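# Move the wooden block from bench to cart floor

## Task

Pick up the wooden block from the bench and lay it flat on the floor of the cart, at the cart's handle end next to the profiles. The drop flap must remain open, and anything already in place must still be in place at the finish. Release the block, take both hands off and away from the cart, and end with the robot upright, not tilted or fallen, and touching nothing.

## Robot and tools

ROBOT. A Rainbow Robotics RB-Y1: a base with two drive wheels and two rear casters, a folding torso (squat, shift, pitch, yaw), a head (pan, tilt) with head_camera, and two 7-joint arms, each with a parallel gripper and a wrist camera (left_wrist_camera, right_wrist_camera) whose case sticks out sideways and can collide. The base is 0.58 m wide, reaches 0.10 m ahead of the drive axle and 0.57 m behind it, and sweeps a 0.58 m radius when spinning in place. It cannot move sideways. The bent leg can poke out past the front edge.

FRAMES. All positions are in metres in the base frame: origin on the floor midway between the drive wheels, x forward, y left, z up. left_hand and right_hand are the points between each gripper's pads; the fingers point along the hand's -z axis and close along its x axis. base_odometry is in the frame the base had at scene start, heading in rad, positive to the left; it only counts wheel turns, so slips and bumps make it wrong.

move. One action per call, plus "cameras" (list of head_camera, left_wrist_camera, right_wrist_camera or all; [] for none) and "blocking". Allowed combinations: base and/or joints (optionally with min_time_s or contact_limits); target alone or with min_time_s; contact_limits alone. No action just reports state and images.
- base: one object {"x_m_s", "turn_rad_s", "for_s"}. These are velocities applied from wherever the robot is, not a place to go. x_m_s forward positive, magnitude 0.005 to 0.4 or 0; turn_rad_s left positive, magnitude 0.02 to 1.509 or 0; for_s 0.1 to 5 s. Omitted speeds are 0. It ramps at 0.4 m/s² (turning 0.5 rad/s²) and may coast up to 1 s (turns 3.1 s) after for_s; distance is roughly speed times for_s. If |x_m_s| + 0.27·|turn_rad_s| exceeds 0.4, both are scaled down.
- joints: a single object keyed by joint name, each value an absolute target (rad; grippers in m of pad opening, 0 to 0.1). Ranges: torso_squat_rad 0..1.2, torso_shift_rad -0.3..0.6, torso_pitch_rad -0.2..1.4, torso_yaw_rad -1.5..1.5 (raise both arms out at least 0.2 rad first); shoulder_pitch ±2.356 (negative swings forward/up); left_shoulder_roll 0..3.141, right_shoulder_roll -3.141..0 (away from the body is outward); shoulder_yaw ±2.094; elbow -2.617..0.01 (negative bends); forearm_roll ±3.141; wrist_pitch -1.57..1.919; hand_roll ±2.705; head_pan_rad ±0.523; head_tilt_rad -0.35..1.57 (positive looks down). Torso combos must hold: squat+shift<=1.52; squat-shift+pitch<=1.57; shift+0.5·pitch-0.4·squat<=0.7; shift+0.3·pitch-0.5·squat<=0.39, else it stops partway.
- target: {"side": "left"|"right", "x", "y", "z" (m, base frame, -3..3), "quat_wxyz" (as printed for the hand)}: an absolute hand pose. It is converted once into joint angles, so the hand travels on an arc; split long moves into short steps. It is refused if a previous move is still running.
- min_time_s: 0.1 to 8 s, a floor on how long arm, head and torso motions take.
- contact_limits: per gripper (left_gripper_m, right_gripper_m) current limit in mA, 200 to 672.5, default 672.5, kept until changed; lower means a gentler grip.
- blocking false returns in about 0.5 s while motion continues; a later move overrides only the parts it names.
Top speeds: arm joints 1 rad/s (wrist joints 1.5), torso squat/pitch 0.3, shift 0.15, yaw 0.6, grippers 0.08 m/s.

wait {seconds 0..10, cameras}: lets time pass and reports. stop {cameras}: brakes all running motions. zoom_image {camera, region [x0,y0,x1,y1] in pixels, at most 504x504}: closer look at that camera's latest image. read_manual: licence texts only. finished_scene {scene}: ends the current scene; call it only once the goal holds.

RESULTS. "move" is done or the worst status. Hand status: reached (within 10 mm and 2 degrees), short (with the error) or refused (with a reason). Joint words: off_target (resting away from target, maybe still pushing), time_out, contact_stop (torso only), limit_stop_at_<name> (a built-in guard or limit, incl. own-body guards), not_followed (arm collision check withheld it; see "cause:"), torque_fault, limit_stop_at_motor_heat. A refusal or an unrequested stop cancels the remaining move/wait/finished_scene calls in that reply. Other lines: lidar_m (12 ranges, sector 1 straight ahead, counter-clockwise, "-" for nothing, seen at 0.23 m height), motor_effort of the wheels in percent with peak in brackets (at rest normally under 30; more means pushing on something), wheel_motors_off, joint torques and external torques, wrist force/torque (uncalibrated, offset up to 16 N), motor temperatures, on_its_own for things the robot did unasked, and pictures naming the images' order. Camera calibration is given for projecting image points into the base frame.

CAUTIONS. To grip, command an opening at least 0.005 m narrower than the block. Never let the arms (including fingers and camera cases) strike or squeeze each other; keep shoulder rolls about 0.5 rad outward when both reach forward. Torque on a joint at its load limit freezes the robot 10 s; each arm is rated 3 kg, and heavy loads held far forward can tip the robot. Stretched or straining arms heat motors (warning at 65 °C, brakes at 80 °C). The base does not stop on contact: driving into furniture can spin wheels, cut the wheel motors for 2 s, turn the robot, or tip it if the upper body catches on an edge. Avoid drops, releasing a moving object, slams and hard pushes. Finish with grippers open, hands withdrawn from the cart, and the robot standing clear.

Each tool is called after "Request:" as name([rows], argument=value, ...), one row to a line, values as JSON.

## Session

Request:
move(joints={"head_tilt_rad": 0.8})

Scene clock: 0.93 s.
Joint torques (N m): left_arm=[-1.63 -0.91 0.64 -0.38 -0.08 -0.68 0.04] | right_arm=[-3.69 -0.55 -0.61 -1.36 -0.08 -0.48 -0.02]
External joint torques (N m): left_arm=[-0.25 -1.05 0.63 0.17 -0.09 -0.25 0.04] | right_arm=[-0.09 0.57 -0.57 0.27 -0.14 0.12 -0.04]
Motor temperatures (°C): left_arm=[30 28 32 36 34 33 38] | right_arm=[34 30 32 30 35 36 34]
Wrist force (N): left_arm=[-0.4 1.7 -7.7] | right_arm=[-2.6 0.6 -4.2]
Wrist torque (N m): left_arm=[-0.31 0.12 0.09] | right_arm=[-0.03 -0.11 -0.10]
Wrist force, peak (N): left_arm=[0.1 1.6 -7.9] | right_arm=[-2.9 0.8 -5.4]
move: done
base_odometry: x=+0.000 y=+0.000 heading=+0.000
lidar_m: 0.74 1.03 1.55 4.57 1.51 1.08 1.03 1.09 1.42 3.61 1.10 0.78
base_status: not commanded
joint_positions: torso_squat_rad=+0.350 torso_shift_rad=+0.000 torso_pitch_rad=+0.000 torso_yaw_rad=+0.000 left_shoulder_pitch_rad=+0.037 left_shoulder_roll_rad=+0.004 left_shoulder_yaw_rad=-0.043 left_elbow_rad=-0.196 left_forearm_roll_rad=-0.014 left_wrist_pitch_rad=+0.002 left_hand_roll_rad=+0.027 left_gripper_m=+0.099 right_shoulder_pitch_rad=-0.040 right_shoulder_roll_rad=-0.021 right_shoulder_yaw_rad=-0.018 right_elbow_rad=-0.235 right_forearm_roll_rad=+0.049 right_wrist_pitch_rad=-0.014 right_hand_roll_rad=+0.035 right_gripper_m=+0.099 head_pan_rad=+0.000 head_tilt_rad=+0.800
joint_status: all done
wheel_motors_off: 0
motor_effort: left_wheel=+0(1) right_wheel=+0(2)
chest: x=-0.2280 y=+0.0001 z=+1.2475 quat_wxyz=(+1.000, +0.000, +0.000, +0.000) (m; base frame)
left_hand: x=-0.1598 y=+0.2200 z=+0.5653 quat_wxyz=(+0.997, +0.000, -0.079, -0.009) (m; base frame)
right_hand: x=-0.0823 y=-0.2360 z=+0.5770 quat_wxyz=(+0.989, -0.016, -0.142, +0.041) (m; base frame)
pictures: head_camera, left_wrist_camera, right_wrist_camera
camera_calibration:
head_camera: T_world_to_cam=[[-0.00443635, -0.999504, -0.0311766, 0.0434261], [-0.676342, 0.0259634, -0.73613, 0.977865], [0.736575, 0.0178203, -0.676122, 1.07557], [0, 0, 0, 1]] pos_world=[-0.130674, -0.00115112, 1.44841]
left_wrist_camera: T_world_to_cam=[[0.988724, 0.00955725, 0.149443, 0.0708295], [-0.0605519, -0.88722, 0.457355, -0.0439141], [0.13696, -0.461247, -0.876637, 0.69141], [0, 0, 0, 1]] pos_world=[-0.167385, 0.279272, 0.615616]
right_wrist_camera: T_world_to_cam=[[-0.945892, -0.11441, -0.303643, 0.0691098], [-0.245093, 0.865166, 0.437513, -0.0414065], [0.212646, 0.488261, -0.846394, 0.69334], [0, 0, 0, 1]] pos_world=[-0.0922137, -0.2948, 0.62594]

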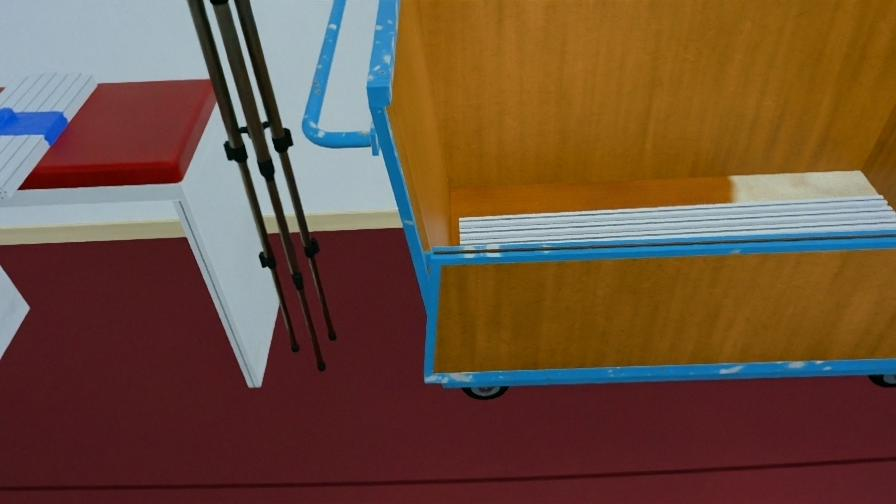

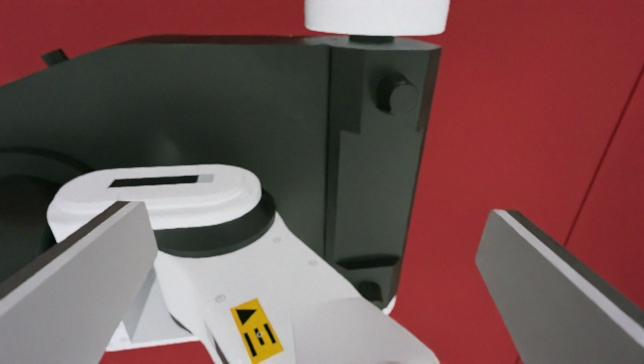

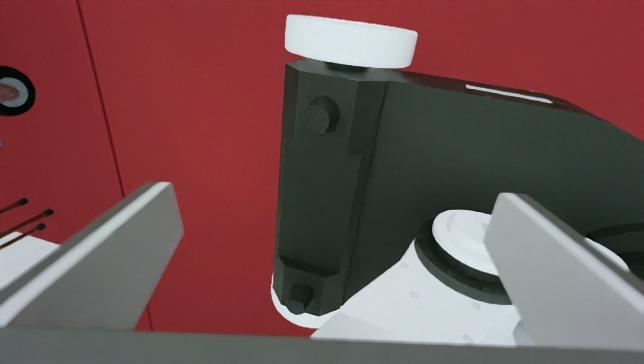

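Request:
move(joints={"head_pan_rad": 0.5, "head_tilt_rad": 0.6}, cameras=["head_camera"])

Request:
move(joints={"head_pan_rad": -0.5, "head_tilt_rad": 0.6}, cameras=["head_camera"])

Scene clock: 2.97 s.
Joint torques (N m): left_arm=[-1.52 -0.6 0.99 -0.46 -0.06 -0.69 -0.12] | right_arm=[-3.46 -0.72 -0.76 -1.42 -0.09 -0.62 0.04]
External joint torques (N m): left_arm=[-0.13 -0.75 0.98 0.1 -0.06 -0.26 -0.11] | right_arm=[0.13 0.4 -0.72 0.21 -0.15 -0.02 0.02]
Wrist force (N): left_arm=[-0.3 1.1 -7.2] | right_arm=[-2.2 0.8 -4.7]
Wrist torque (N m): left_arm=[-0.27 0.12 0.08] | right_arm=[-0.05 -0.06 -0.08]
Wrist force, peak (N): left_arm=[-0.7 1.3 -8.3] | right_arm=[-2.9 1.1 -5.5]
move: done
base_odometry: x=+0.000 y=+0.000 heading=+0.000
lidar_m: 0.74 1.03 1.57 4.57 1.51 1.08 1.03 1.07 1.45 3.61 1.10 0.78
base_status: not commanded
joint_positions: torso_squat_rad=+0.350 torso_shift_rad=+0.000 torso_pitch_rad=+0.000 torso_yaw_rad=+0.000 left_shoulder_pitch_rad=+0.037 left_shoulder_roll_rad=+0.004 left_shoulder_yaw_rad=-0.043 left_elbow_rad=-0.196 left_forearm_roll_rad=-0.014 left_wrist_pitch_rad=+0.002 left_hand_roll_rad=+0.027 left_gripper_m=+0.099 right_shoulder_pitch_rad=-0.040 right_shoulder_roll_rad=-0.021 right_shoulder_yaw_rad=-0.018 right_elbow_rad=-0.235 right_forearm_roll_rad=+0.049 right_wrist_pitch_rad=-0.014 right_hand_roll_rad=+0.035 right_gripper_m=+0.099 head_pan_rad=+0.500 head_tilt_rad=+0.600
joint_status: all done
wheel_motors_off: 0
motor_effort: left_wheel=+1(1) right_wheel=+0(1)
chest: x=-0.2280 y=+0.0001 z=+1.2475 quat_wxyz=(+1.000, +0.000, +0.000, +0.000) (m; base frame)
left_hand: x=-0.1598 y=+0.2200 z=+0.5653 quat_wxyz=(+0.997, +0.000, -0.079, -0.009) (m; base frame)
right_hand: x=-0.0823 y=-0.2360 z=+0.5770 quat_wxyz=(+0.989, -0.016, -0.142, +0.041) (m; base frame)
pictures: head_camera
camera_calibration:
head_camera: T_world_to_cam=[[0.480736, -0.876301, -0.0314575, 0.143778], [-0.46593, -0.224888, -0.855765, 1.19442], [0.742833, 0.426055, -0.516407, 0.845606], [0, 0, 0, 1]] pos_world=[-0.140746, 0.0343293, 1.46335]

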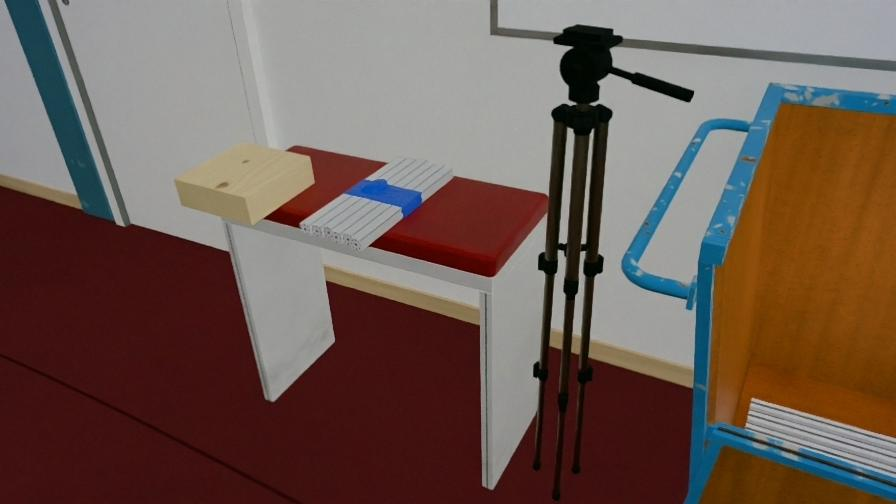

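Scene clock: 4.30 s.
Joint torques (N m): left_arm=[-1.46 -0.77 0.71 -0.52 0.02 -0.68 0.04] | right_arm=[-3.29 -0.73 -1.15 -1.49 -0.08 -0.56 -0.02]
External joint torques (N m): left_arm=[-0.08 -0.92 0.7 0.03 0.01 -0.26 0.05] | right_arm=[0.31 0.39 -1.11 0.14 -0.14 0.04 -0.04]
Wrist force (N): left_arm=[-0.2 1.4 -8.1] | right_arm=[-2.8 0.8 -4.9]
Wrist torque (N m): left_arm=[-0.31 0.11 0.08] | right_arm=[-0.05 -0.11 -0.09]
Wrist force, peak (N): left_arm=[-0.2 1.4 -8.1] | right_arm=[-2.9 1.6 -5.1]
move: done
base_odometry: x=+0.000 y=+0.000 heading=+0.000
lidar_m: 0.74 1.03 1.56 4.55 1.51 1.07 1.02 1.09 1.42 3.60 1.10 0.76
base_status: not commanded
joint_positions: torso_squat_rad=+0.350 torso_shift_rad=+0.000 torso_pitch_rad=+0.000 torso_yaw_rad=+0.000 left_shoulder_pitch_rad=+0.037 left_shoulder_roll_rad=+0.004 left_shoulder_yaw_rad=-0.043 left_elbow_rad=-0.196 left_forearm_roll_rad=-0.014 left_wrist_pitch_rad=+0.002 left_hand_roll_rad=+0.027 left_gripper_m=+0.099 right_shoulder_pitch_rad=-0.040 right_shoulder_roll_rad=-0.021 right_shoulder_yaw_rad=-0.018 right_elbow_rad=-0.235 right_forearm_roll_rad=+0.049 right_wrist_pitch_rad=-0.014 right_hand_roll_rad=+0.035 right_gripper_m=+0.099 head_pan_rad=-0.500 head_tilt_rad=+0.600
joint_status: all done
wheel_motors_off: 0
motor_effort: left_wheel=+1(1) right_wheel=+0(2)
chest: x=-0.2280 y=+0.0001 z=+1.2475 quat_wxyz=(+1.000, +0.000, +0.000, +0.000) (m; base frame)
left_hand: x=-0.1598 y=+0.2200 z=+0.5653 quat_wxyz=(+0.997, +0.000, -0.079, -0.009) (m; base frame)
right_hand: x=-0.0823 y=-0.2360 z=+0.5770 quat_wxyz=(+0.989, -0.016, -0.142, +0.041) (m; base frame)
pictures: head_camera
camera_calibration:
head_camera: T_world_to_cam=[[-0.477517, -0.87806, -0.0314197, -0.053747], [-0.440952, 0.270428, -0.855821, 1.19955], [0.75996, -0.394815, -0.516316, 0.849156], [0, 0, 0, 1]] pos_world=[-0.142045, -0.0363253, 1.46335]

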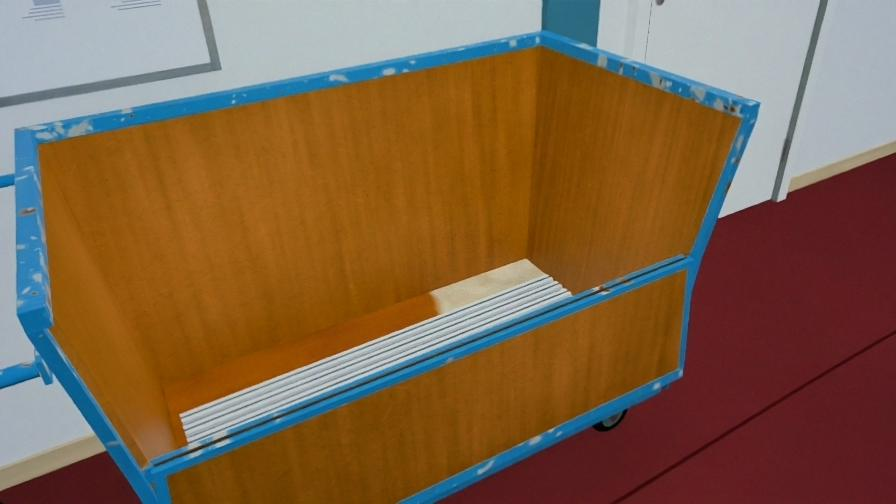

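Request:
move(base={"turn_rad_s": 0.7, "for_s": 2.2333}, joints={"head_pan_rad": -0.5, "head_tilt_rad": 0.6}, cameras=["head_camera"])

Request:
zoom_image(camera="head_camera", region=[200, 0, 700, 400])

Scene clock: 19.53 s.
Joint torques (N m): left_arm=[-1.58 -0.47 0.6 -0.63 -0.14 -0.64 0.05] | right_arm=[-3.31 -0.64 -0.54 -1.48 -0.06 -0.45 0.09]
External joint torques (N m): left_arm=[-0.2 -0.63 0.59 -0.07 -0.14 -0.22 0.06] | right_arm=[0.29 0.47 -0.49 0.15 -0.12 0.15 0.08]
Wrist force (N): left_arm=[-0.3 1.2 -7.5] | right_arm=[-2.8 1.4 -4.7]
Wrist torque (N m): left_arm=[-0.26 0.12 0.10] | right_arm=[-0.13 -0.13 -0.09]
Wrist force, peak (N): left_arm=[0.1 1.4 -8.5] | right_arm=[-2.7 1.6 -5.5]
move: done
base_odometry: x=+0.000 y=+0.000 heading=+1.563
lidar_m: 4.56 1.53 1.07 1.03 1.06 1.43 3.64 1.13 0.79 0.77 1.04 1.56
base_status: done (sent for 2.23 of 2.23 s)
joint_positions: torso_squat_rad=+0.350 torso_shift_rad=+0.000 torso_pitch_rad=+0.000 torso_yaw_rad=+0.000 left_shoulder_pitch_rad=+0.037 left_shoulder_roll_rad=+0.004 left_shoulder_yaw_rad=-0.043 left_elbow_rad=-0.196 left_forearm_roll_rad=-0.014 left_wrist_pitch_rad=+0.002 left_hand_roll_rad=+0.027 left_gripper_m=+0.099 right_shoulder_pitch_rad=-0.040 right_shoulder_roll_rad=-0.021 right_shoulder_yaw_rad=-0.018 right_elbow_rad=-0.235 right_forearm_roll_rad=+0.049 right_wrist_pitch_rad=-0.014 right_hand_roll_rad=+0.035 right_gripper_m=+0.099 head_pan_rad=-0.500 head_tilt_rad=+0.600
joint_status: all done
wheel_motors_off: 0
motor_effort: left_wheel=+7(33) right_wheel=+19(51)
chest: x=-0.2280 y=+0.0001 z=+1.2475 quat_wxyz=(+1.000, +0.000, +0.000, +0.000) (m; base frame)
left_hand: x=-0.1598 y=+0.2200 z=+0.5653 quat_wxyz=(+0.997, +0.000, -0.079, -0.009) (m; base frame)
right_hand: x=-0.0823 y=-0.2360 z=+0.5770 quat_wxyz=(+0.989, -0.016, -0.142, +0.041) (m; base frame)
pictures: head_camera
camera_calibration:
head_camera: T_world_to_cam=[[-0.477557, -0.878036, -0.0314947, -0.0536417], [-0.440911, 0.270506, -0.855818, 1.19955], [0.759958, -0.394816, -0.516317, 0.849157], [0, 0, 0, 1]] pos_world=[-0.142045, -0.036325, 1.46335]

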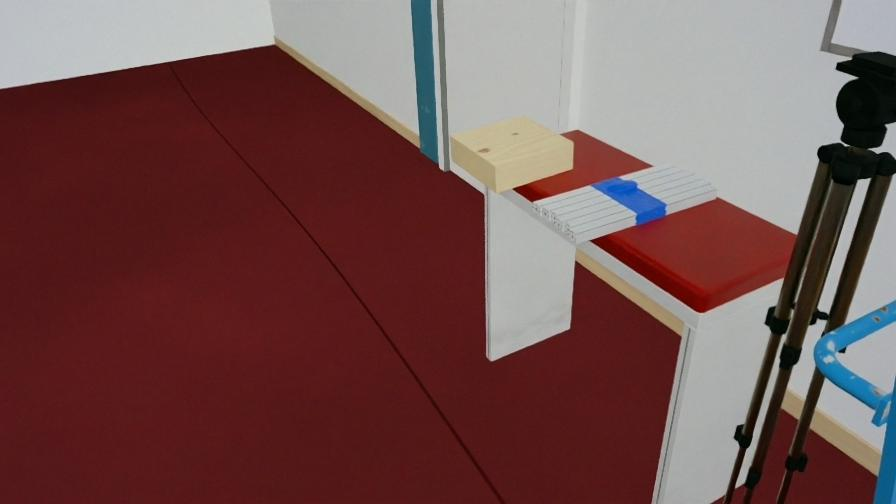

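Scaled by 1.008 from the camera's 896x504 image, which has a finer 1280x720 frame.

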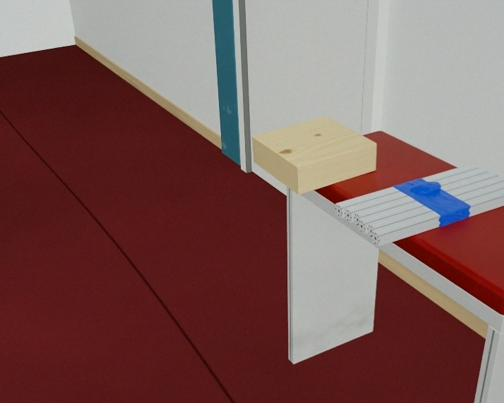

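Request:
move(base={"x_m_s": 0.4, "for_s": 2.9}, joints={"head_pan_rad": -0.5, "head_tilt_rad": 0.8}, cameras=[])

Request:
move(base={"turn_rad_s": -0.7, "for_s": 2.2333}, joints={"head_pan_rad": 0, "head_tilt_rad": 0.7})

Request:
zoom_image(camera="head_camera", region=[250, 0, 750, 400])

Scene clock: 25.07 s.
Joint torques (N m): left_arm=[-1.24 -0.94 0.85 -0.54 0.03 -0.58 0.07] | right_arm=[-3.13 -0.32 -0.81 -1.25 -0.06 -0.6 -0.15]
External joint torques (N m): left_arm=[0.14 -1.09 0.84 0.01 0.03 -0.16 0.08] | right_arm=[0.46 0.8 -0.76 0.38 -0.12 0 -0.16]
Wrist force (N): left_arm=[0.4 1.1 -7.7] | right_arm=[-2.5 1.0 -5.1]
Wrist torque (N m): left_arm=[-0.24 0.17 0.06] | right_arm=[-0.09 -0.10 -0.10]
Wrist force, peak (N): left_arm=[-0.3 1.2 -8.5] | right_arm=[-3.1 1.5 -5.1]
move: done
base_odometry: x=+0.008 y=+1.160 heading=+1.564
lidar_m: 4.44 1.55 1.11 1.05 1.09 1.48 3.72 1.31 1.09 0.90 1.54 2.06
base_status: done (sent for 2.9 of 2.9 s)
joint_positions: torso_squat_rad=+0.350 torso_shift_rad=+0.000 torso_pitch_rad=+0.000 torso_yaw_rad=+0.000 left_shoulder_pitch_rad=+0.037 left_shoulder_roll_rad=+0.004 left_shoulder_yaw_rad=-0.043 left_elbow_rad=-0.196 left_forearm_roll_rad=-0.014 left_wrist_pitch_rad=+0.002 left_hand_roll_rad=+0.027 left_gripper_m=+0.099 right_shoulder_pitch_rad=-0.040 right_shoulder_roll_rad=-0.021 right_shoulder_yaw_rad=-0.018 right_elbow_rad=-0.235 right_forearm_roll_rad=+0.049 right_wrist_pitch_rad=-0.014 right_hand_roll_rad=+0.035 right_gripper_m=+0.099 head_pan_rad=-0.500 head_tilt_rad=+0.800
joint_status: all done
wheel_motors_off: 0
motor_effort: left_wheel=+18(47) right_wheel=-16(51)
chest: x=-0.2279 y=+0.0001 z=+1.2475 quat_wxyz=(+1.000, +0.000, +0.000, +0.000) (m; base frame)
left_hand: x=-0.1597 y=+0.2200 z=+0.5653 quat_wxyz=(+0.997, +0.000, -0.079, -0.009) (m; base frame)
right_hand: x=-0.0823 y=-0.2360 z=+0.5770 quat_wxyz=(+0.989, -0.016, -0.142, +0.041) (m; base frame)
pictures: none
No camera images: "cameras" was empty.

Scene clock: 29.13 s.
Joint torques (N m): left_arm=[-1.25 -0.68 0.78 -0.42 -0.06 -0.63 -0.06] | right_arm=[-2.93 -0.64 -0.7 -1.31 -0.24 -0.5 0.08]
External joint torques (N m): left_arm=[0.13 -0.83 0.76 0.14 -0.06 -0.2 -0.05] | right_arm=[0.67 0.48 -0.66 0.33 -0.3 0.09 0.06]
Wrist force (N): left_arm=[-0.5 1.0 -7.6] | right_arm=[-2.7 0.7 -4.5]
Wrist torque (N m): left_arm=[-0.28 0.09 0.08] | right_arm=[-0.07 -0.10 -0.12]
Wrist force, peak (N): left_arm=[-0.2 2.1 -8.4] | right_arm=[-3.0 1.1 -5.4]
move: done
base_odometry: x=+0.008 y=+1.160 heading=+0.001
lidar_m: 0.89 1.54 2.07 4.42 1.58 1.11 1.05 1.12 1.49 3.72 1.28 1.07
base_status: done (sent for 2.23 of 2.23 s)
joint_positions: torso_squat_rad=+0.350 torso_shift_rad=+0.000 torso_pitch_rad=+0.000 torso_yaw_rad=+0.000 left_shoulder_pitch_rad=+0.037 left_shoulder_roll_rad=+0.004 left_shoulder_yaw_rad=-0.043 left_elbow_rad=-0.196 left_forearm_roll_rad=-0.014 left_wrist_pitch_rad=+0.002 left_hand_roll_rad=+0.027 left_gripper_m=+0.099 right_shoulder_pitch_rad=-0.040 right_shoulder_roll_rad=-0.021 right_shoulder_yaw_rad=-0.018 right_elbow_rad=-0.235 right_forearm_roll_rad=+0.049 right_wrist_pitch_rad=-0.014 right_hand_roll_rad=+0.035 right_gripper_m=+0.099 head_pan_rad=+0.000 head_tilt_rad=+0.700
joint_status: all done
wheel_motors_off: 0
motor_effort: left_wheel=+21(47) right_wheel=+4(50)
chest: x=-0.2280 y=+0.0001 z=+1.2475 quat_wxyz=(+1.000, +0.000, +0.000, +0.000) (m; base frame)
left_hand: x=-0.1597 y=+0.2200 z=+0.5653 quat_wxyz=(+0.997, +0.000, -0.079, -0.009) (m; base frame)
right_hand: x=-0.0823 y=-0.2359 z=+0.5770 quat_wxyz=(+0.989, -0.016, -0.142, +0.041) (m; base frame)
pictures: head_camera, left_wrist_camera, right_wrist_camera
camera_calibration:
head_camera: T_world_to_cam=[[-0.00130483, -0.999504, -0.0314619, 0.0443844], [-0.59956, 0.0259618, -0.799908, 1.08603], [0.800329, 0.0178195, -0.599297, 0.977478], [0, 0, 0, 1]] pos_world=[-0.131105, -0.00125112, 1.45592]
left_wrist_camera: T_world_to_cam=[[0.988738, 0.00951072, 0.149357, 0.0708979], [-0.0605538, -0.887218, 0.45736, -0.0439184], [0.136862, -0.461253, -0.876649, 0.691403], [0, 0, 0, 1]] pos_world=[-0.167386, 0.279273, 0.615616]
right_wrist_camera: T_world_to_cam=[[-0.945869, -0.114492, -0.303683, 0.0692079], [-0.245182, 0.865155, 0.437484, -0.0413747], [0.212645, 0.48826, -0.846395, 0.693319], [0, 0, 0, 1]] pos_world=[-0.0921134, -0.294801, 0.62594]

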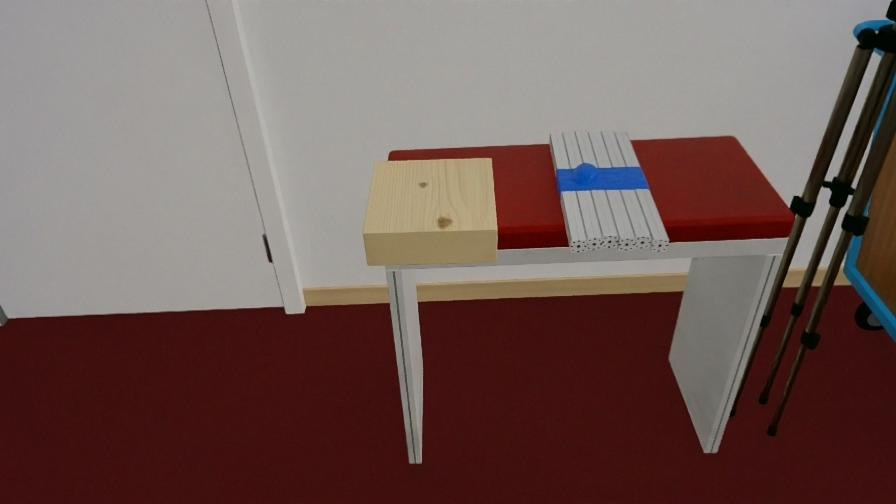

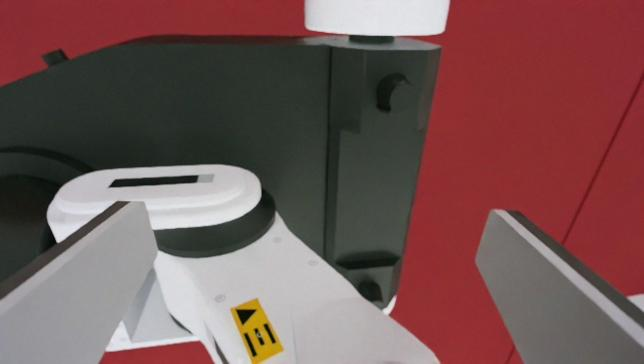

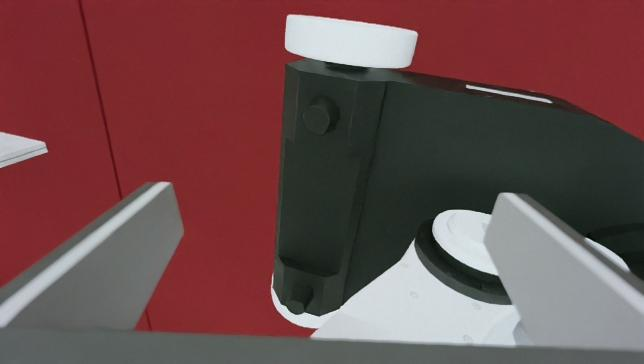

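Scaled by 1.008 from the camera's 896x504 image, which has a finer 1280x720 frame.

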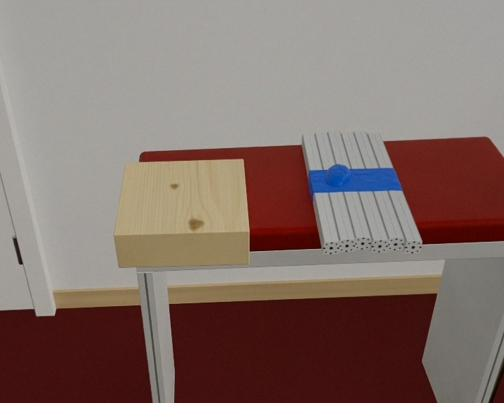

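Request:
move(base={"turn_rad_s": -0.5, "for_s": 1.2}, joints={"head_pan_rad": -0.5, "head_tilt_rad": 0.5}, cameras=["head_camera"])

Request:
zoom_image(camera="head_camera", region=[392, 0, 896, 504])

Scene clock: 49.30 s.
Joint torques (N m): left_arm=[-1.45 -0.73 0.73 -0.46 -0.04 -0.7 -0.12] | right_arm=[-3.02 -0.63 -0.45 -1.45 -0.04 -0.52 0.07]
External joint torques (N m): left_arm=[-0.07 -0.88 0.72 0.1 -0.04 -0.28 -0.11] | right_arm=[0.58 0.49 -0.41 0.18 -0.1 0.07 0.06]
Wrist force (N): left_arm=[0.1 1.5 -6.8] | right_arm=[-2.1 1.0 -5.1]
Wrist torque (N m): left_arm=[-0.32 0.15 0.07] | right_arm=[-0.09 -0.02 -0.12]
Wrist force, peak (N): left_arm=[-0.4 1.5 -8.5] | right_arm=[-3.2 0.9 -5.5]
move: done
base_odometry: x=+0.008 y=+1.160 heading=-0.598
lidar_m: 1.08 0.88 0.90 1.92 4.19 1.70 1.16 1.07 1.09 1.38 2.96 1.29
base_status: done (sent for 1.2 of 1.2 s)
joint_positions: torso_squat_rad=+0.350 torso_shift_rad=+0.000 torso_pitch_rad=+0.000 torso_yaw_rad=+0.000 left_shoulder_pitch_rad=+0.037 left_shoulder_roll_rad=+0.004 left_shoulder_yaw_rad=-0.043 left_elbow_rad=-0.196 left_forearm_roll_rad=-0.014 left_wrist_pitch_rad=+0.002 left_hand_roll_rad=+0.027 left_gripper_m=+0.099 right_shoulder_pitch_rad=-0.040 right_shoulder_roll_rad=-0.021 right_shoulder_yaw_rad=-0.018 right_elbow_rad=-0.235 right_forearm_roll_rad=+0.049 right_wrist_pitch_rad=-0.014 right_hand_roll_rad=+0.035 right_gripper_m=+0.099 head_pan_rad=-0.500 head_tilt_rad=+0.500
joint_status: all done
wheel_motors_off: 0
motor_effort: left_wheel=+22(39) right_wheel=+4(13)
chest: x=-0.2280 y=+0.0001 z=+1.2475 quat_wxyz=(+1.000, +0.000, +0.000, +0.000) (m; base frame)
left_hand: x=-0.1598 y=+0.2200 z=+0.5653 quat_wxyz=(+0.997, +0.000, -0.079, -0.009) (m; base frame)
right_hand: x=-0.0823 y=-0.2359 z=+0.5770 quat_wxyz=(+0.989, -0.016, -0.142, +0.041) (m; base frame)
pictures: head_camera
camera_calibration:
head_camera: T_world_to_cam=[[-0.474793, -0.879549, -0.0310572, -0.0536924], [-0.36378, 0.228262, -0.903084, 1.28395], [0.801396, -0.41748, -0.42834, 0.730352], [0, 0, 0, 1]] pos_world=[-0.143719, -0.0353941, 1.47068]

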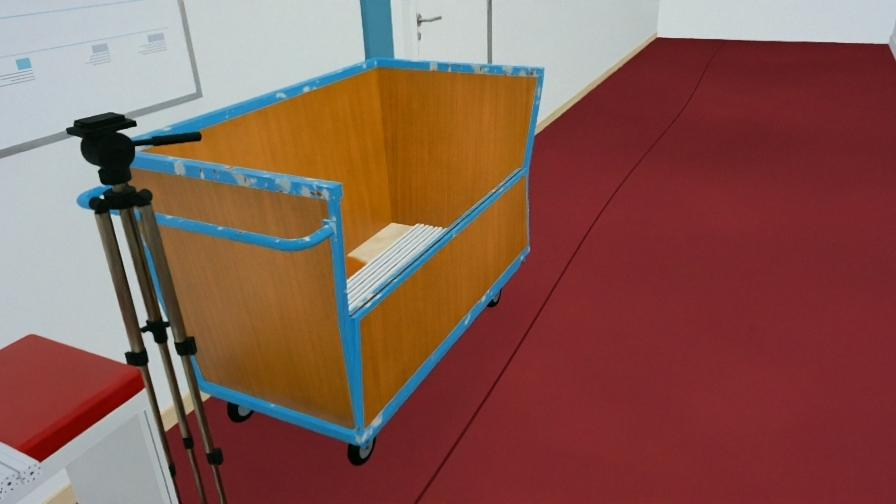

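Scaled by 1.000.

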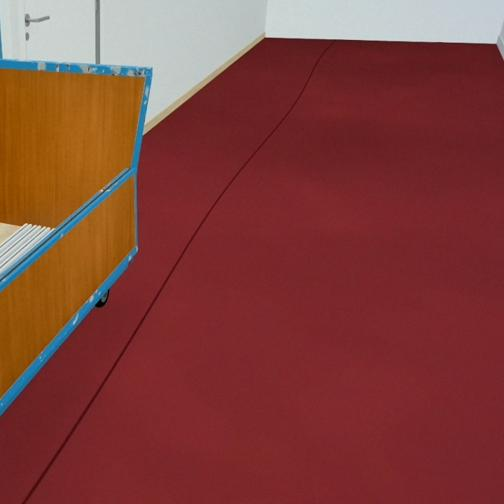

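Request:
move(base={"turn_rad_s": -0.6, "for_s": 1.2667}, cameras=[])

Request:
move(base={"x_m_s": 0.4, "for_s": 3.6}, joints={"head_pan_rad": 0, "head_tilt_rad": 0.95, "torso_pitch_rad": 0.35, "torso_squat_rad": 0.2}, cameras=[])

Request:
move(base={"turn_rad_s": 0.7, "for_s": 1.9333}, cameras=["head_camera"])

Request:
zoom_image(camera="head_camera", region=[250, 0, 750, 400])

Scene clock: 64.07 s.
Joint torques (N m): left_arm=[-1.5 -0.81 0.8 -0.42 0.02 -0.77 -0.04] | right_arm=[-3.03 -0.46 -0.42 -1.17 -0.01 -0.54 0.05]
External joint torques (N m): left_arm=[-0.12 -0.95 0.79 0.13 0.02 -0.35 -0.03] | right_arm=[0.57 0.66 -0.38 0.46 -0.08 0.05 0.04]
Wrist force (N): left_arm=[-0.2 1.7 -7.0] | right_arm=[-2.8 1.5 -4.6]
Wrist torque (N m): left_arm=[-0.32 0.17 0.15] | right_arm=[-0.15 -0.15 -0.10]
Wrist force, peak (N): left_arm=[-0.3 1.3 -8.5] | right_arm=[-2.7 1.4 -5.4]
move: done
base_odometry: x=+0.008 y=+1.160 heading=-1.357
lidar_m: 1.75 1.09 1.06 0.90 1.66 2.65 2.55 1.32 1.07 1.06 1.17 1.85
base_status: done (sent for 1.27 of 1.27 s)
joint_positions: torso_squat_rad=+0.350 torso_shift_rad=+0.000 torso_pitch_rad=+0.000 torso_yaw_rad=+0.000 left_shoulder_pitch_rad=+0.037 left_shoulder_roll_rad=+0.004 left_shoulder_yaw_rad=-0.043 left_elbow_rad=-0.196 left_forearm_roll_rad=-0.014 left_wrist_pitch_rad=+0.002 left_hand_roll_rad=+0.027 left_gripper_m=+0.099 right_shoulder_pitch_rad=-0.040 right_shoulder_roll_rad=-0.021 right_shoulder_yaw_rad=-0.018 right_elbow_rad=-0.235 right_forearm_roll_rad=+0.049 right_wrist_pitch_rad=-0.014 right_hand_roll_rad=+0.035 right_gripper_m=+0.099 head_pan_rad=-0.500 head_tilt_rad=+0.500
joint_status: not commanded
wheel_motors_off: 0
motor_effort: left_wheel=+22(40) right_wheel=+4(14)
chest: x=-0.2280 y=+0.0001 z=+1.2475 quat_wxyz=(+1.000, +0.000, +0.000, +0.000) (m; base frame)
left_hand: x=-0.1598 y=+0.2200 z=+0.5653 quat_wxyz=(+0.997, +0.000, -0.079, -0.009) (m; base frame)
right_hand: x=-0.0823 y=-0.2359 z=+0.5770 quat_wxyz=(+0.989, -0.016, -0.142, +0.041) (m; base frame)
pictures: none
No camera images: "cameras" was empty.

Scene clock: 69.03 s.
Joint torques (N m): left_arm=[7.76 -0.7 0.68 3.27 -0.13 0.07 -0.07] | right_arm=[6.37 -0.46 -1.01 2.55 -0.17 0.26 0.02]
External joint torques (N m): left_arm=[-0.34 -0.97 0.65 0.09 -0.13 -0.2 -0.08] | right_arm=[0.49 0.47 -0.81 0.6 -0.15 0.2 0.02]
Wrist force (N): left_arm=[2.3 0.9 -7.3] | right_arm=[-0.4 0.8 -5.3]
Wrist torque (N m): left_arm=[-0.23 0.28 0.09] | right_arm=[-0.05 0.02 -0.08]
Wrist force, peak (N): left_arm=[2.7 1.6 -8.3] | right_arm=[-2.8 1.5 -5.3]
move: done
base_odometry: x=+0.313 y=-0.247 heading=-1.357
lidar_m: 3.04 0.58 0.47 0.45 0.51 1.66 3.14 1.62 1.32 1.32 1.44 2.28
base_status: done (sent for 3.6 of 3.6 s)
joint_positions: torso_squat_rad=+0.200 torso_shift_rad=+0.000 torso_pitch_rad=+0.350 torso_yaw_rad=+0.000 left_shoulder_pitch_rad=+0.037 left_shoulder_roll_rad=+0.004 left_shoulder_yaw_rad=-0.043 left_elbow_rad=-0.196 left_forearm_roll_rad=-0.014 left_wrist_pitch_rad=+0.002 left_hand_roll_rad=+0.027 left_gripper_m=+0.099 right_shoulder_pitch_rad=-0.040 right_shoulder_roll_rad=-0.021 right_shoulder_yaw_rad=-0.018 right_elbow_rad=-0.235 right_forearm_roll_rad=+0.049 right_wrist_pitch_rad=-0.014 right_hand_roll_rad=+0.035 right_gripper_m=+0.099 head_pan_rad=+0.000 head_tilt_rad=+0.950
joint_status: all done
wheel_motors_off: 0
motor_effort: left_wheel=+9(52) right_wheel=-8(52)
chest: x=-0.1219 y=+0.0001 z=+1.2572 quat_wxyz=(+0.985, +0.000, +0.174, +0.000) (m; base frame)
left_hand: x=-0.2917 y=+0.2200 z=+0.5930 quat_wxyz=(+0.995, -0.002, +0.095, -0.009) (m; base frame)
right_hand: x=-0.2149 y=-0.2359 z=+0.5774 quat_wxyz=(+0.999, -0.009, +0.032, +0.043) (m; base frame)
pictures: none
No camera images: "cameras" was empty.

Scene clock: 72.70 s.
Joint torques (N m): left_arm=[7.44 -0.88 0.62 3.08 -0.17 0.03 0.03] | right_arm=[6.54 -0.35 -0.77 2.55 -0.11 0.21 -0.03]
External joint torques (N m): left_arm=[-0.66 -1.15 0.59 -0.11 -0.16 -0.24 0.02] | right_arm=[0.66 0.57 -0.58 0.6 -0.09 0.14 -0.03]
Wrist force (N): left_arm=[1.7 1.2 -7.9] | right_arm=[-0.8 1.0 -5.5]
Wrist torque (N m): left_arm=[-0.25 0.20 0.04] | right_arm=[-0.06 -0.03 -0.07]
Wrist force, peak (N): left_arm=[2.5 1.7 -8.3] | right_arm=[-0.5 1.2 -5.8]
move: done
base_odometry: x=+0.312 y=-0.247 heading=-0.004
lidar_m: 0.47 0.49 1.02 4.36 1.92 1.37 1.29 1.35 1.82 4.49 0.72 0.50
base_status: done (sent for 1.93 of 1.93 s)
joint_positions: torso_squat_rad=+0.200 torso_shift_rad=+0.000 torso_pitch_rad=+0.350 torso_yaw_rad=+0.000 left_shoulder_pitch_rad=+0.037 left_shoulder_roll_rad=+0.004 left_shoulder_yaw_rad=-0.043 left_elbow_rad=-0.196 left_forearm_roll_rad=-0.014 left_wrist_pitch_rad=+0.002 left_hand_roll_rad=+0.027 left_gripper_m=+0.099 right_shoulder_pitch_rad=-0.040 right_shoulder_roll_rad=-0.021 right_shoulder_yaw_rad=-0.018 right_elbow_rad=-0.235 right_forearm_roll_rad=+0.049 right_wrist_pitch_rad=-0.014 right_hand_roll_rad=+0.035 right_gripper_m=+0.099 head_pan_rad=+0.000 head_tilt_rad=+0.950
joint_status: not commanded
wheel_motors_off: 0
motor_effort: left_wheel=+7(47) right_wheel=+18(44)
chest: x=-0.1219 y=+0.0001 z=+1.2572 quat_wxyz=(+0.985, +0.000, +0.174, +0.000) (m; base frame)
left_hand: x=-0.2917 y=+0.2200 z=+0.5930 quat_wxyz=(+0.995, -0.002, +0.095, -0.009) (m; base frame)
right_hand: x=-0.2149 y=-0.2360 z=+0.5774 quat_wxyz=(+0.999, -0.009, +0.032, +0.043) (m; base frame)
pictures: head_camera
camera_calibration:
head_camera: T_world_to_cam=[[-0.0189381, -0.999501, -0.0252613, 0.034815], [-0.946477, 0.0260645, -0.321716, 0.483296], [0.322214, 0.0178166, -0.946499, 1.31628], [0, 0, 0, 1]] pos_world=[0.0339633, -0.00125081, 1.40222]

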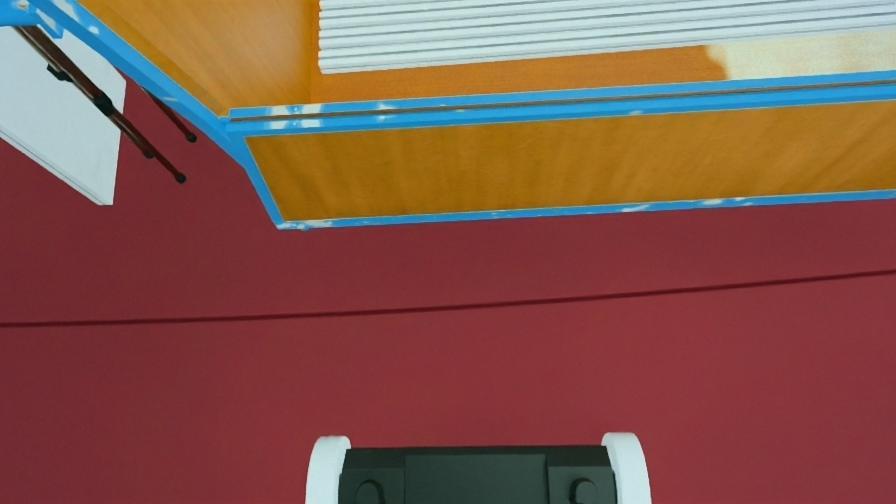

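Scaled by 1.008 from the camera's 896x504 image, which has a finer 1280x720 frame.

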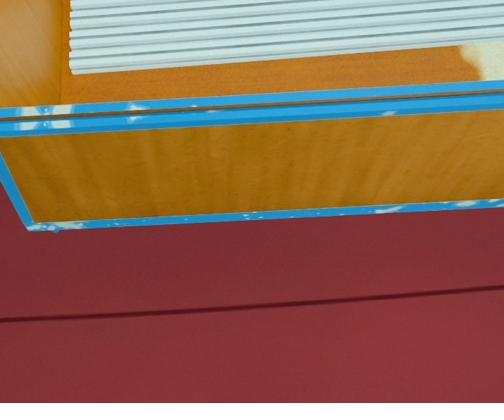

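Request:
move(joints={"head_tilt_rad": 0.6}, cameras=["head_camera"])

Request:
zoom_image(camera="head_camera", region=[220, 50, 720, 450])

Scene clock: 74.93 s.
Joint torques (N m): left_arm=[7.53 -0.52 0.77 3.16 -0.04 0.06 0.04] | right_arm=[6.46 0.06 -1 2.54 -0.12 0.14 -0.01]
External joint torques (N m): left_arm=[-0.57 -0.79 0.74 -0.02 -0.03 -0.21 0.03] | right_arm=[0.58 0.99 -0.81 0.6 -0.1 0.07 -0.01]
Wrist force (N): left_arm=[2.6 0.7 -7.5] | right_arm=[-0.3 0.7 -5.1]
Wrist torque (N m): left_arm=[-0.23 0.32 0.09] | right_arm=[-0.04 0.03 -0.10]
Wrist force, peak (N): left_arm=[2.1 1.4 -8.1] | right_arm=[-0.1 0.5 -5.9]
move: done
base_odometry: x=+0.312 y=-0.247 heading=-0.004
lidar_m: 0.47 0.49 1.02 4.35 1.92 1.37 1.29 1.35 1.80 4.48 0.71 0.50
base_status: not commanded
joint_positions: torso_squat_rad=+0.200 torso_shift_rad=+0.000 torso_pitch_rad=+0.350 torso_yaw_rad=+0.000 left_shoulder_pitch_rad=+0.037 left_shoulder_roll_rad=+0.004 left_shoulder_yaw_rad=-0.043 left_elbow_rad=-0.196 left_forearm_roll_rad=-0.014 left_wrist_pitch_rad=+0.002 left_hand_roll_rad=+0.027 left_gripper_m=+0.099 right_shoulder_pitch_rad=-0.040 right_shoulder_roll_rad=-0.021 right_shoulder_yaw_rad=-0.018 right_elbow_rad=-0.235 right_forearm_roll_rad=+0.049 right_wrist_pitch_rad=-0.014 right_hand_roll_rad=+0.035 right_gripper_m=+0.099 head_pan_rad=+0.000 head_tilt_rad=+0.600
joint_status: all done
wheel_motors_off: 0
motor_effort: left_wheel=+6(7) right_wheel=+18(20)
chest: x=-0.1219 y=+0.0001 z=+1.2572 quat_wxyz=(+0.985, +0.000, +0.174, +0.000) (m; base frame)
left_hand: x=-0.2917 y=+0.2200 z=+0.5930 quat_wxyz=(+0.995, -0.002, +0.095, -0.009) (m; base frame)
right_hand: x=-0.2149 y=-0.2360 z=+0.5774 quat_wxyz=(+0.999, -0.009, +0.032, +0.043) (m; base frame)
pictures: head_camera
camera_calibration:
head_camera: T_world_to_cam=[[-0.0091287, -0.999502, -0.0302211, 0.0422644], [-0.778855, 0.0260614, -0.626662, 0.927107], [0.627138, 0.0178172, -0.778705, 1.08504], [0, 0, 0, 1]] pos_world=[0.0419959, -0.00125082, 1.42719]

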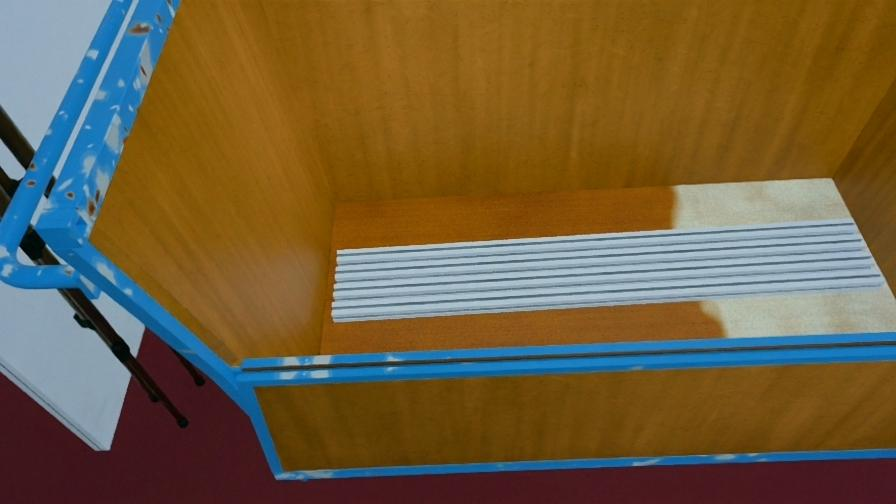

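Scaled by 1.008 from the camera's 896x504 image, which has a finer 1280x720 frame.

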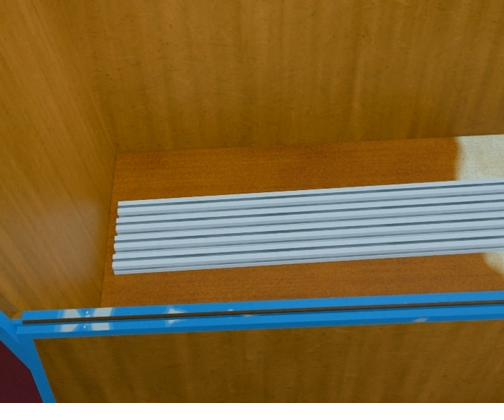

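Request:
move(base={"x_m_s": -0.4, "for_s": 1.1}, joints={"torso_squat_rad": 0.62, "torso_shift_rad": 0.2, "torso_pitch_rad": 1.07, "left_elbow_rad": -1.0, "right_elbow_rad": -1.0, "left_shoulder_pitch_rad": -0.9, "right_shoulder_pitch_rad": -0.9, "left_shoulder_roll_rad": 0.3, "right_shoulder_roll_rad": -0.3, "left_hand_roll_rad": -1.57, "right_hand_roll_rad": 1.57, "left_gripper_m": 0.0, "right_gripper_m": 0.0}, cameras=["head_camera"])

Request:
move(target={"side": "left", "x": 0.385, "y": 0.16, "z": 0.37, "quat_wxyz": [0.7071, 0, 0, -0.7071]}, cameras=["head_camera", "left_wrist_camera"])

Scene clock: 130.97 s.
Joint torques (N m): left_arm=[-5.22 1.42 1.59 -6.52 -0.04 -1.67 0.26] | right_arm=[-4.36 -2.7 -1.7 -6.98 0 -1.42 -0.24]
External joint torques (N m): left_arm=[-0.38 -1.13 0.5 0.36 -0.12 -0.15 0.24] | right_arm=[0.05 0.74 -0.47 -0.43 -0.11 0.03 -0.23]
Wrist force (N): left_arm=[1.8 -3.5 -5.8] | right_arm=[0.0 5.1 -3.1]
Wrist torque (N m): left_arm=[0.08 0.25 0.10] | right_arm=[-0.33 0.07 -0.11]
Wrist force, peak (N): left_arm=[2.5 1.9 -8.3] | right_arm=[-2.9 3.4 -5.5]
move: done
base_odometry: x=-0.128 y=-0.246 heading=-0.003
lidar_m: 0.91 0.94 1.85 3.92 1.28 0.90 0.86 0.90 1.20 2.98 2.52 0.96
base_status: done (sent for 1.1 of 1.1 s)
joint_positions: torso_squat_rad=+0.620 torso_shift_rad=+0.200 torso_pitch_rad=+1.070 torso_yaw_rad=+0.000 left_shoulder_pitch_rad=-0.900 left_shoulder_roll_rad=+0.300 left_shoulder_yaw_rad=-0.043 left_elbow_rad=-1.000 left_forearm_roll_rad=-0.014 left_wrist_pitch_rad=+0.002 left_hand_roll_rad=-1.570 left_gripper_m=+0.000 right_shoulder_pitch_rad=-0.900 right_shoulder_roll_rad=-0.300 right_shoulder_yaw_rad=-0.018 right_elbow_rad=-1.000 right_forearm_roll_rad=+0.049 right_wrist_pitch_rad=-0.014 right_hand_roll_rad=+1.570 right_gripper_m=+0.000 head_pan_rad=+0.000 head_tilt_rad=+0.600
joint_status: all done
wheel_motors_off: 0
motor_effort: left_wheel=+2(26) right_wheel=-3(36)
chest: x=+0.1566 y=+0.0001 z=+0.9874 quat_wxyz=(+0.860, +0.000, +0.510, +0.000) (m; base frame)
left_hand: x=+0.5356 y=+0.1833 z=+0.3915 quat_wxyz=(+0.508, +0.266, -0.287, -0.767) (m; base frame)
right_hand: x=+0.5458 y=-0.2068 z=+0.3971 quat_wxyz=(+0.512, -0.290, -0.279, +0.759) (m; base frame)
pictures: head_camera
camera_calibration:
head_camera: T_world_to_cam=[[-0.0267872, -0.999502, -0.0167011, 0.0260688], [-0.998759, 0.0260583, 0.0424336, 0.348734], [-0.0419773, 0.0178171, -0.99896, 1.02257], [0, 0, 0, 1]] pos_world=[0.391924, -0.00125083, 1.00714]

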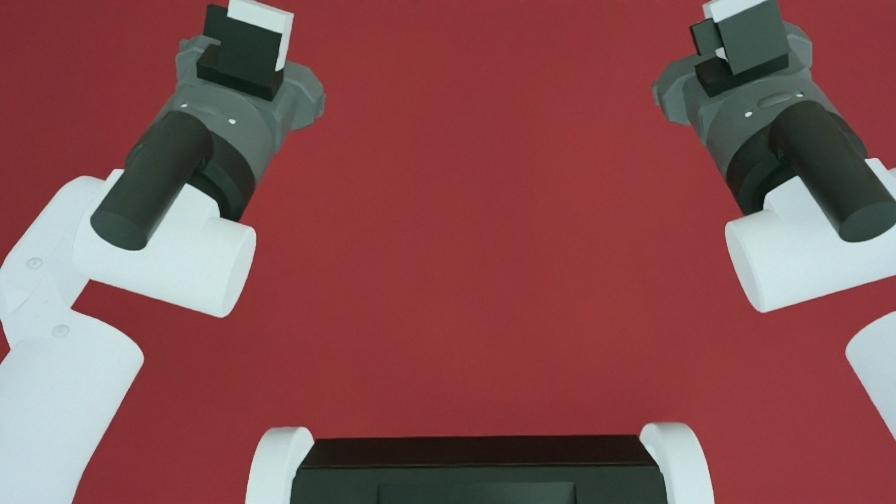

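Scene clock: 132.33 s.
Joint torques (N m): left_arm=[-3.45 -1.67 0.68 -7.28 -0.12 -0.66 -0.03] | right_arm=[-4.45 -2.9 -1.4 -7.08 0 -1.41 -0.37]
External joint torques (N m): left_arm=[0.57 -0.27 1.5 -0.15 -0.19 -0.51 -0.03] | right_arm=[-0.04 0.55 -0.18 -0.53 -0.11 0.04 -0.35]
Wrist force (N): left_arm=[1.2 1.8 -8.1] | right_arm=[0.0 5.0 -3.0]
Wrist torque (N m): left_arm=[-0.36 0.23 0.07] | right_arm=[-0.30 0.05 -0.09]
Wrist force, peak (N): left_arm=[0.5 -0.5 -8.9] | right_arm=[0.6 5.2 -3.8]
move: done
base_odometry: x=-0.128 y=-0.246 heading=-0.003
lidar_m: 0.91 0.95 1.86 3.93 1.26 0.89 0.87 0.90 1.19 2.99 2.52 0.96
base_status: not commanded
joint_positions: torso_squat_rad=+0.620 torso_shift_rad=+0.200 torso_pitch_rad=+1.070 torso_yaw_rad=+0.000 left_shoulder_pitch_rad=-0.836 left_shoulder_roll_rad=+0.066 left_shoulder_yaw_rad=+0.092 left_elbow_rad=-1.326 left_forearm_roll_rad=-0.097 left_wrist_pitch_rad=+1.062 left_hand_roll_rad=-1.376 left_gripper_m=+0.000 right_shoulder_pitch_rad=-0.900 right_shoulder_roll_rad=-0.300 right_shoulder_yaw_rad=-0.018 right_elbow_rad=-1.000 right_forearm_roll_rad=+0.049 right_wrist_pitch_rad=-0.014 right_hand_roll_rad=+1.570 right_gripper_m=+0.000 head_pan_rad=+0.000 head_tilt_rad=+0.600
joint_status: all done
wheel_motors_off: 0
motor_effort: left_wheel=+3(3) right_wheel=-3(5)
chest: x=+0.1566 y=+0.0001 z=+0.9874 quat_wxyz=(+0.860, +0.000, +0.510, +0.000) (m; base frame)
left_hand: x=+0.3850 y=+0.1598 z=+0.3701 quat_wxyz=(+0.707, +0.000, +0.000, -0.707) (m; base frame)
left_hand_status: reached (checked arc, planned for 1.0 s): 0 mm and 0.0 deg off.
right_hand: x=+0.5458 y=-0.2068 z=+0.3971 quat_wxyz=(+0.512, -0.290, -0.279, +0.759) (m; base frame)
pictures: head_camera, left_wrist_camera
camera_calibration:
head_camera: T_world_to_cam=[[-0.026789, -0.999502, -0.0167038, 0.0260722], [-0.998764, 0.0260617, 0.042334, 0.348836], [-0.0418775, 0.0178172, -0.998964, 1.02253], [0, 0, 0, 1]] pos_world=[0.391924, -0.00125082, 1.00714]
left_wrist_camera: T_world_to_cam=[[0.0266193, -0.999609, -0.00858335, 0.152107], [-0.887948, -0.0275881, 0.459116, 0.205459], [-0.459173, -0.0045998, -0.888335, 0.578803], [0, 0, 0, 1]] pos_world=[0.444159, 0.160379, 0.421147]

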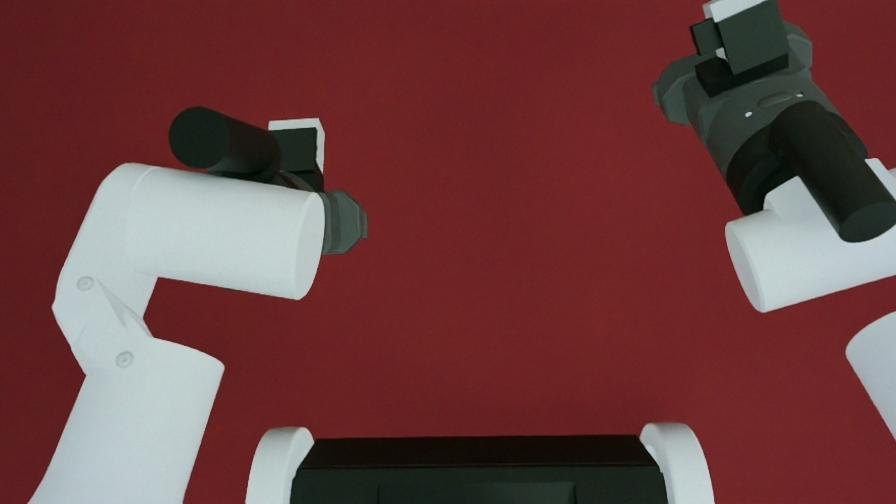

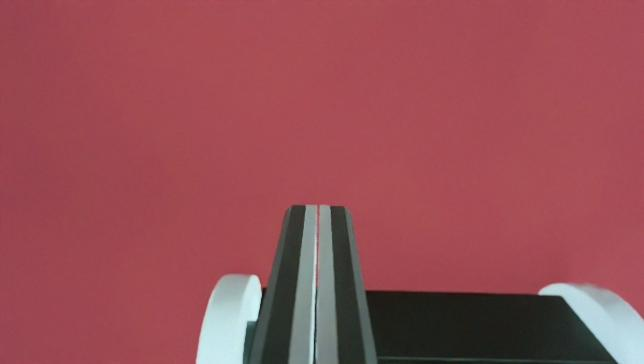

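Request:
move(joints={"torso_squat_rad": 0.55}, cameras=[])

Request:
move(target={"side": "left", "x": 0.385, "y": 0.18, "z": 0.37, "quat_wxyz": [0.7071, 0, 0, -0.7071]}, cameras=[])

Request:
move(target={"side": "left", "x": 0.385, "y": 0.115, "z": 0.37, "quat_wxyz": [0.7071, 0, 0, -0.7071]}, cameras=[])

Scene clock: 136.97 s.
Joint torques (N m): left_arm=[-3.5 -1.74 0.88 -7.03 -0.12 -0.64 0] | right_arm=[-4.46 -2.8 -1.64 -6.83 -0.03 -1.39 -0.37]
External joint torques (N m): left_arm=[0.53 -0.35 1.71 0.1 -0.19 -0.48 0] | right_arm=[-0.04 0.64 -0.42 -0.29 -0.14 0.05 -0.35]
Wrist force (N): left_arm=[0.3 1.7 -7.8] | right_arm=[0.3 5.1 -3.5]
Wrist torque (N m): left_arm=[-0.34 0.15 0.08] | right_arm=[-0.28 0.10 -0.05]
Wrist force, peak (N): left_arm=[0.7 1.4 -8.5] | right_arm=[0.9 5.1 -3.7]
move: done
base_odometry: x=-0.128 y=-0.246 heading=-0.003
lidar_m: 0.90 0.94 1.84 3.95 1.28 0.90 0.85 0.90 1.21 3.01 2.50 0.96
base_status: not commanded
joint_positions: torso_squat_rad=+0.550 torso_shift_rad=+0.200 torso_pitch_rad=+1.070 torso_yaw_rad=+0.000 left_shoulder_pitch_rad=-0.836 left_shoulder_roll_rad=+0.066 left_shoulder_yaw_rad=+0.092 left_elbow_rad=-1.326 left_forearm_roll_rad=-0.097 left_wrist_pitch_rad=+1.061 left_hand_roll_rad=-1.376 left_gripper_m=+0.000 right_shoulder_pitch_rad=-0.900 right_shoulder_roll_rad=-0.300 right_shoulder_yaw_rad=-0.018 right_elbow_rad=-1.000 right_forearm_roll_rad=+0.049 right_wrist_pitch_rad=-0.014 right_hand_roll_rad=+1.570 right_gripper_m=+0.000 head_pan_rad=+0.000 head_tilt_rad=+0.600
joint_status: all done
wheel_motors_off: 0
motor_effort: left_wheel=+2(3) right_wheel=-1(3)
chest: x=+0.1620 y=+0.0001 z=+1.0139 quat_wxyz=(+0.860, +0.000, +0.510, +0.000) (m; base frame)
left_hand: x=+0.3904 y=+0.1599 z=+0.3966 quat_wxyz=(+0.707, +0.000, +0.000, -0.707) (m; base frame)
right_hand: x=+0.5512 y=-0.2068 z=+0.4237 quat_wxyz=(+0.512, -0.290, -0.279, +0.759) (m; base frame)
pictures: none
No camera images: "cameras" was empty.

Scene clock: 137.83 s.
Joint torques (N m): left_arm=[-4.25 -1.27 0.63 -6.14 0.21 -0.26 -0.21] | right_arm=[-4.1 -2.91 -1.31 -6.66 -0.06 -1.36 -0.26]
External joint torques (N m): left_arm=[-0.33 -0.89 1 0.31 0.15 -0.11 -0.21] | right_arm=[0.31 0.53 -0.09 -0.12 -0.17 0.09 -0.25]
Wrist force (N): left_arm=[0.7 1.3 -7.5] | right_arm=[0.1 4.8 -3.4]
Wrist torque (N m): left_arm=[-0.28 0.20 0.06] | right_arm=[-0.26 0.06 -0.10]
Wrist force, peak (N): left_arm=[0.5 0.9 -8.6] | right_arm=[0.5 4.8 -3.9]
move: done
base_odometry: x=-0.128 y=-0.246 heading=-0.003
lidar_m: 0.91 0.94 1.86 3.94 1.28 0.90 0.84 0.90 1.20 3.01 2.52 0.95
base_status: not commanded
joint_positions: torso_squat_rad=+0.550 torso_shift_rad=+0.200 torso_pitch_rad=+1.070 torso_yaw_rad=+0.000 left_shoulder_pitch_rad=-0.874 left_shoulder_roll_rad=+0.110 left_shoulder_yaw_rad=+0.122 left_elbow_rad=-1.165 left_forearm_roll_rad=-0.051 left_wrist_pitch_rad=+0.940 left_hand_roll_rad=-1.403 left_gripper_m=+0.000 right_shoulder_pitch_rad=-0.900 right_shoulder_roll_rad=-0.300 right_shoulder_yaw_rad=-0.018 right_elbow_rad=-1.000 right_forearm_roll_rad=+0.049 right_wrist_pitch_rad=-0.014 right_hand_roll_rad=+1.570 right_gripper_m=+0.000 head_pan_rad=+0.000 head_tilt_rad=+0.600
joint_status: all done
wheel_motors_off: 0
motor_effort: left_wheel=+1(3) right_wheel=-4(4)
chest: x=+0.1620 y=+0.0001 z=+1.0139 quat_wxyz=(+0.860, +0.000, +0.510, +0.000) (m; base frame)
left_hand: x=+0.3850 y=+0.1800 z=+0.3701 quat_wxyz=(+0.707, +0.000, +0.000, -0.707) (m; base frame)
left_hand_status: reached (checked arc, planned for 0.5 s): 0 mm and 0.0 deg off.
right_hand: x=+0.5512 y=-0.2068 z=+0.4237 quat_wxyz=(+0.512, -0.290, -0.279, +0.759) (m; base frame)
pictures: none
No camera images: "cameras" was empty.

Scene clock: 138.60 s.
Joint torques (N m): left_arm=[-4.15 -3.32 -0.59 -5.29 0.13 -0.44 -0.08] | right_arm=[-4.03 -2.5 -1.71 -6.64 0.07 -1.46 -0.35]
External joint torques (N m): left_arm=[1.01 0.09 0.86 0.95 0.07 -0.28 -0.08] | right_arm=[0.38 0.95 -0.49 -0.1 -0.04 -0.01 -0.34]
Wrist force (N): left_arm=[0.1 1.0 -7.9] | right_arm=[0.1 4.5 -3.4]
Wrist torque (N m): left_arm=[-0.29 0.11 0.10] | right_arm=[-0.23 0.08 -0.08]
Wrist force, peak (N): left_arm=[0.7 1.6 -8.5] | right_arm=[-0.2 5.5 -3.7]
move: done
base_odometry: x=-0.128 y=-0.246 heading=-0.004
lidar_m: 0.90 0.94 1.86 3.93 1.27 0.90 0.85 0.90 1.19 3.00 2.51 0.96
base_status: not commanded
joint_positions: torso_squat_rad=+0.550 torso_shift_rad=+0.200 torso_pitch_rad=+1.070 torso_yaw_rad=+0.000 left_shoulder_pitch_rad=-0.940 left_shoulder_roll_rad=+0.004 left_shoulder_yaw_rad=+0.070 left_elbow_rad=-1.088 left_forearm_roll_rad=-0.203 left_wrist_pitch_rad=+0.929 left_hand_roll_rad=-1.264 left_gripper_m=+0.000 right_shoulder_pitch_rad=-0.900 right_shoulder_roll_rad=-0.300 right_shoulder_yaw_rad=-0.018 right_elbow_rad=-1.000 right_forearm_roll_rad=+0.049 right_wrist_pitch_rad=-0.014 right_hand_roll_rad=+1.570 right_gripper_m=+0.000 head_pan_rad=+0.000 head_tilt_rad=+0.600
joint_status: all done
wheel_motors_off: 0
motor_effort: left_wheel=+1(5) right_wheel=-1(4)
chest: x=+0.1620 y=+0.0001 z=+1.0139 quat_wxyz=(+0.860, +0.000, +0.510, +0.000) (m; base frame)
left_hand: x=+0.3849 y=+0.1148 z=+0.3709 quat_wxyz=(+0.707, +0.000, -0.001, -0.707) (m; base frame)
left_hand_status: reached (checked arc, planned for 0.4 s): 1 mm and 0.1 deg off.
right_hand: x=+0.5512 y=-0.2068 z=+0.4237 quat_wxyz=(+0.512, -0.290, -0.279, +0.759) (m; base frame)
pictures: none
No camera images: "cameras" was empty.


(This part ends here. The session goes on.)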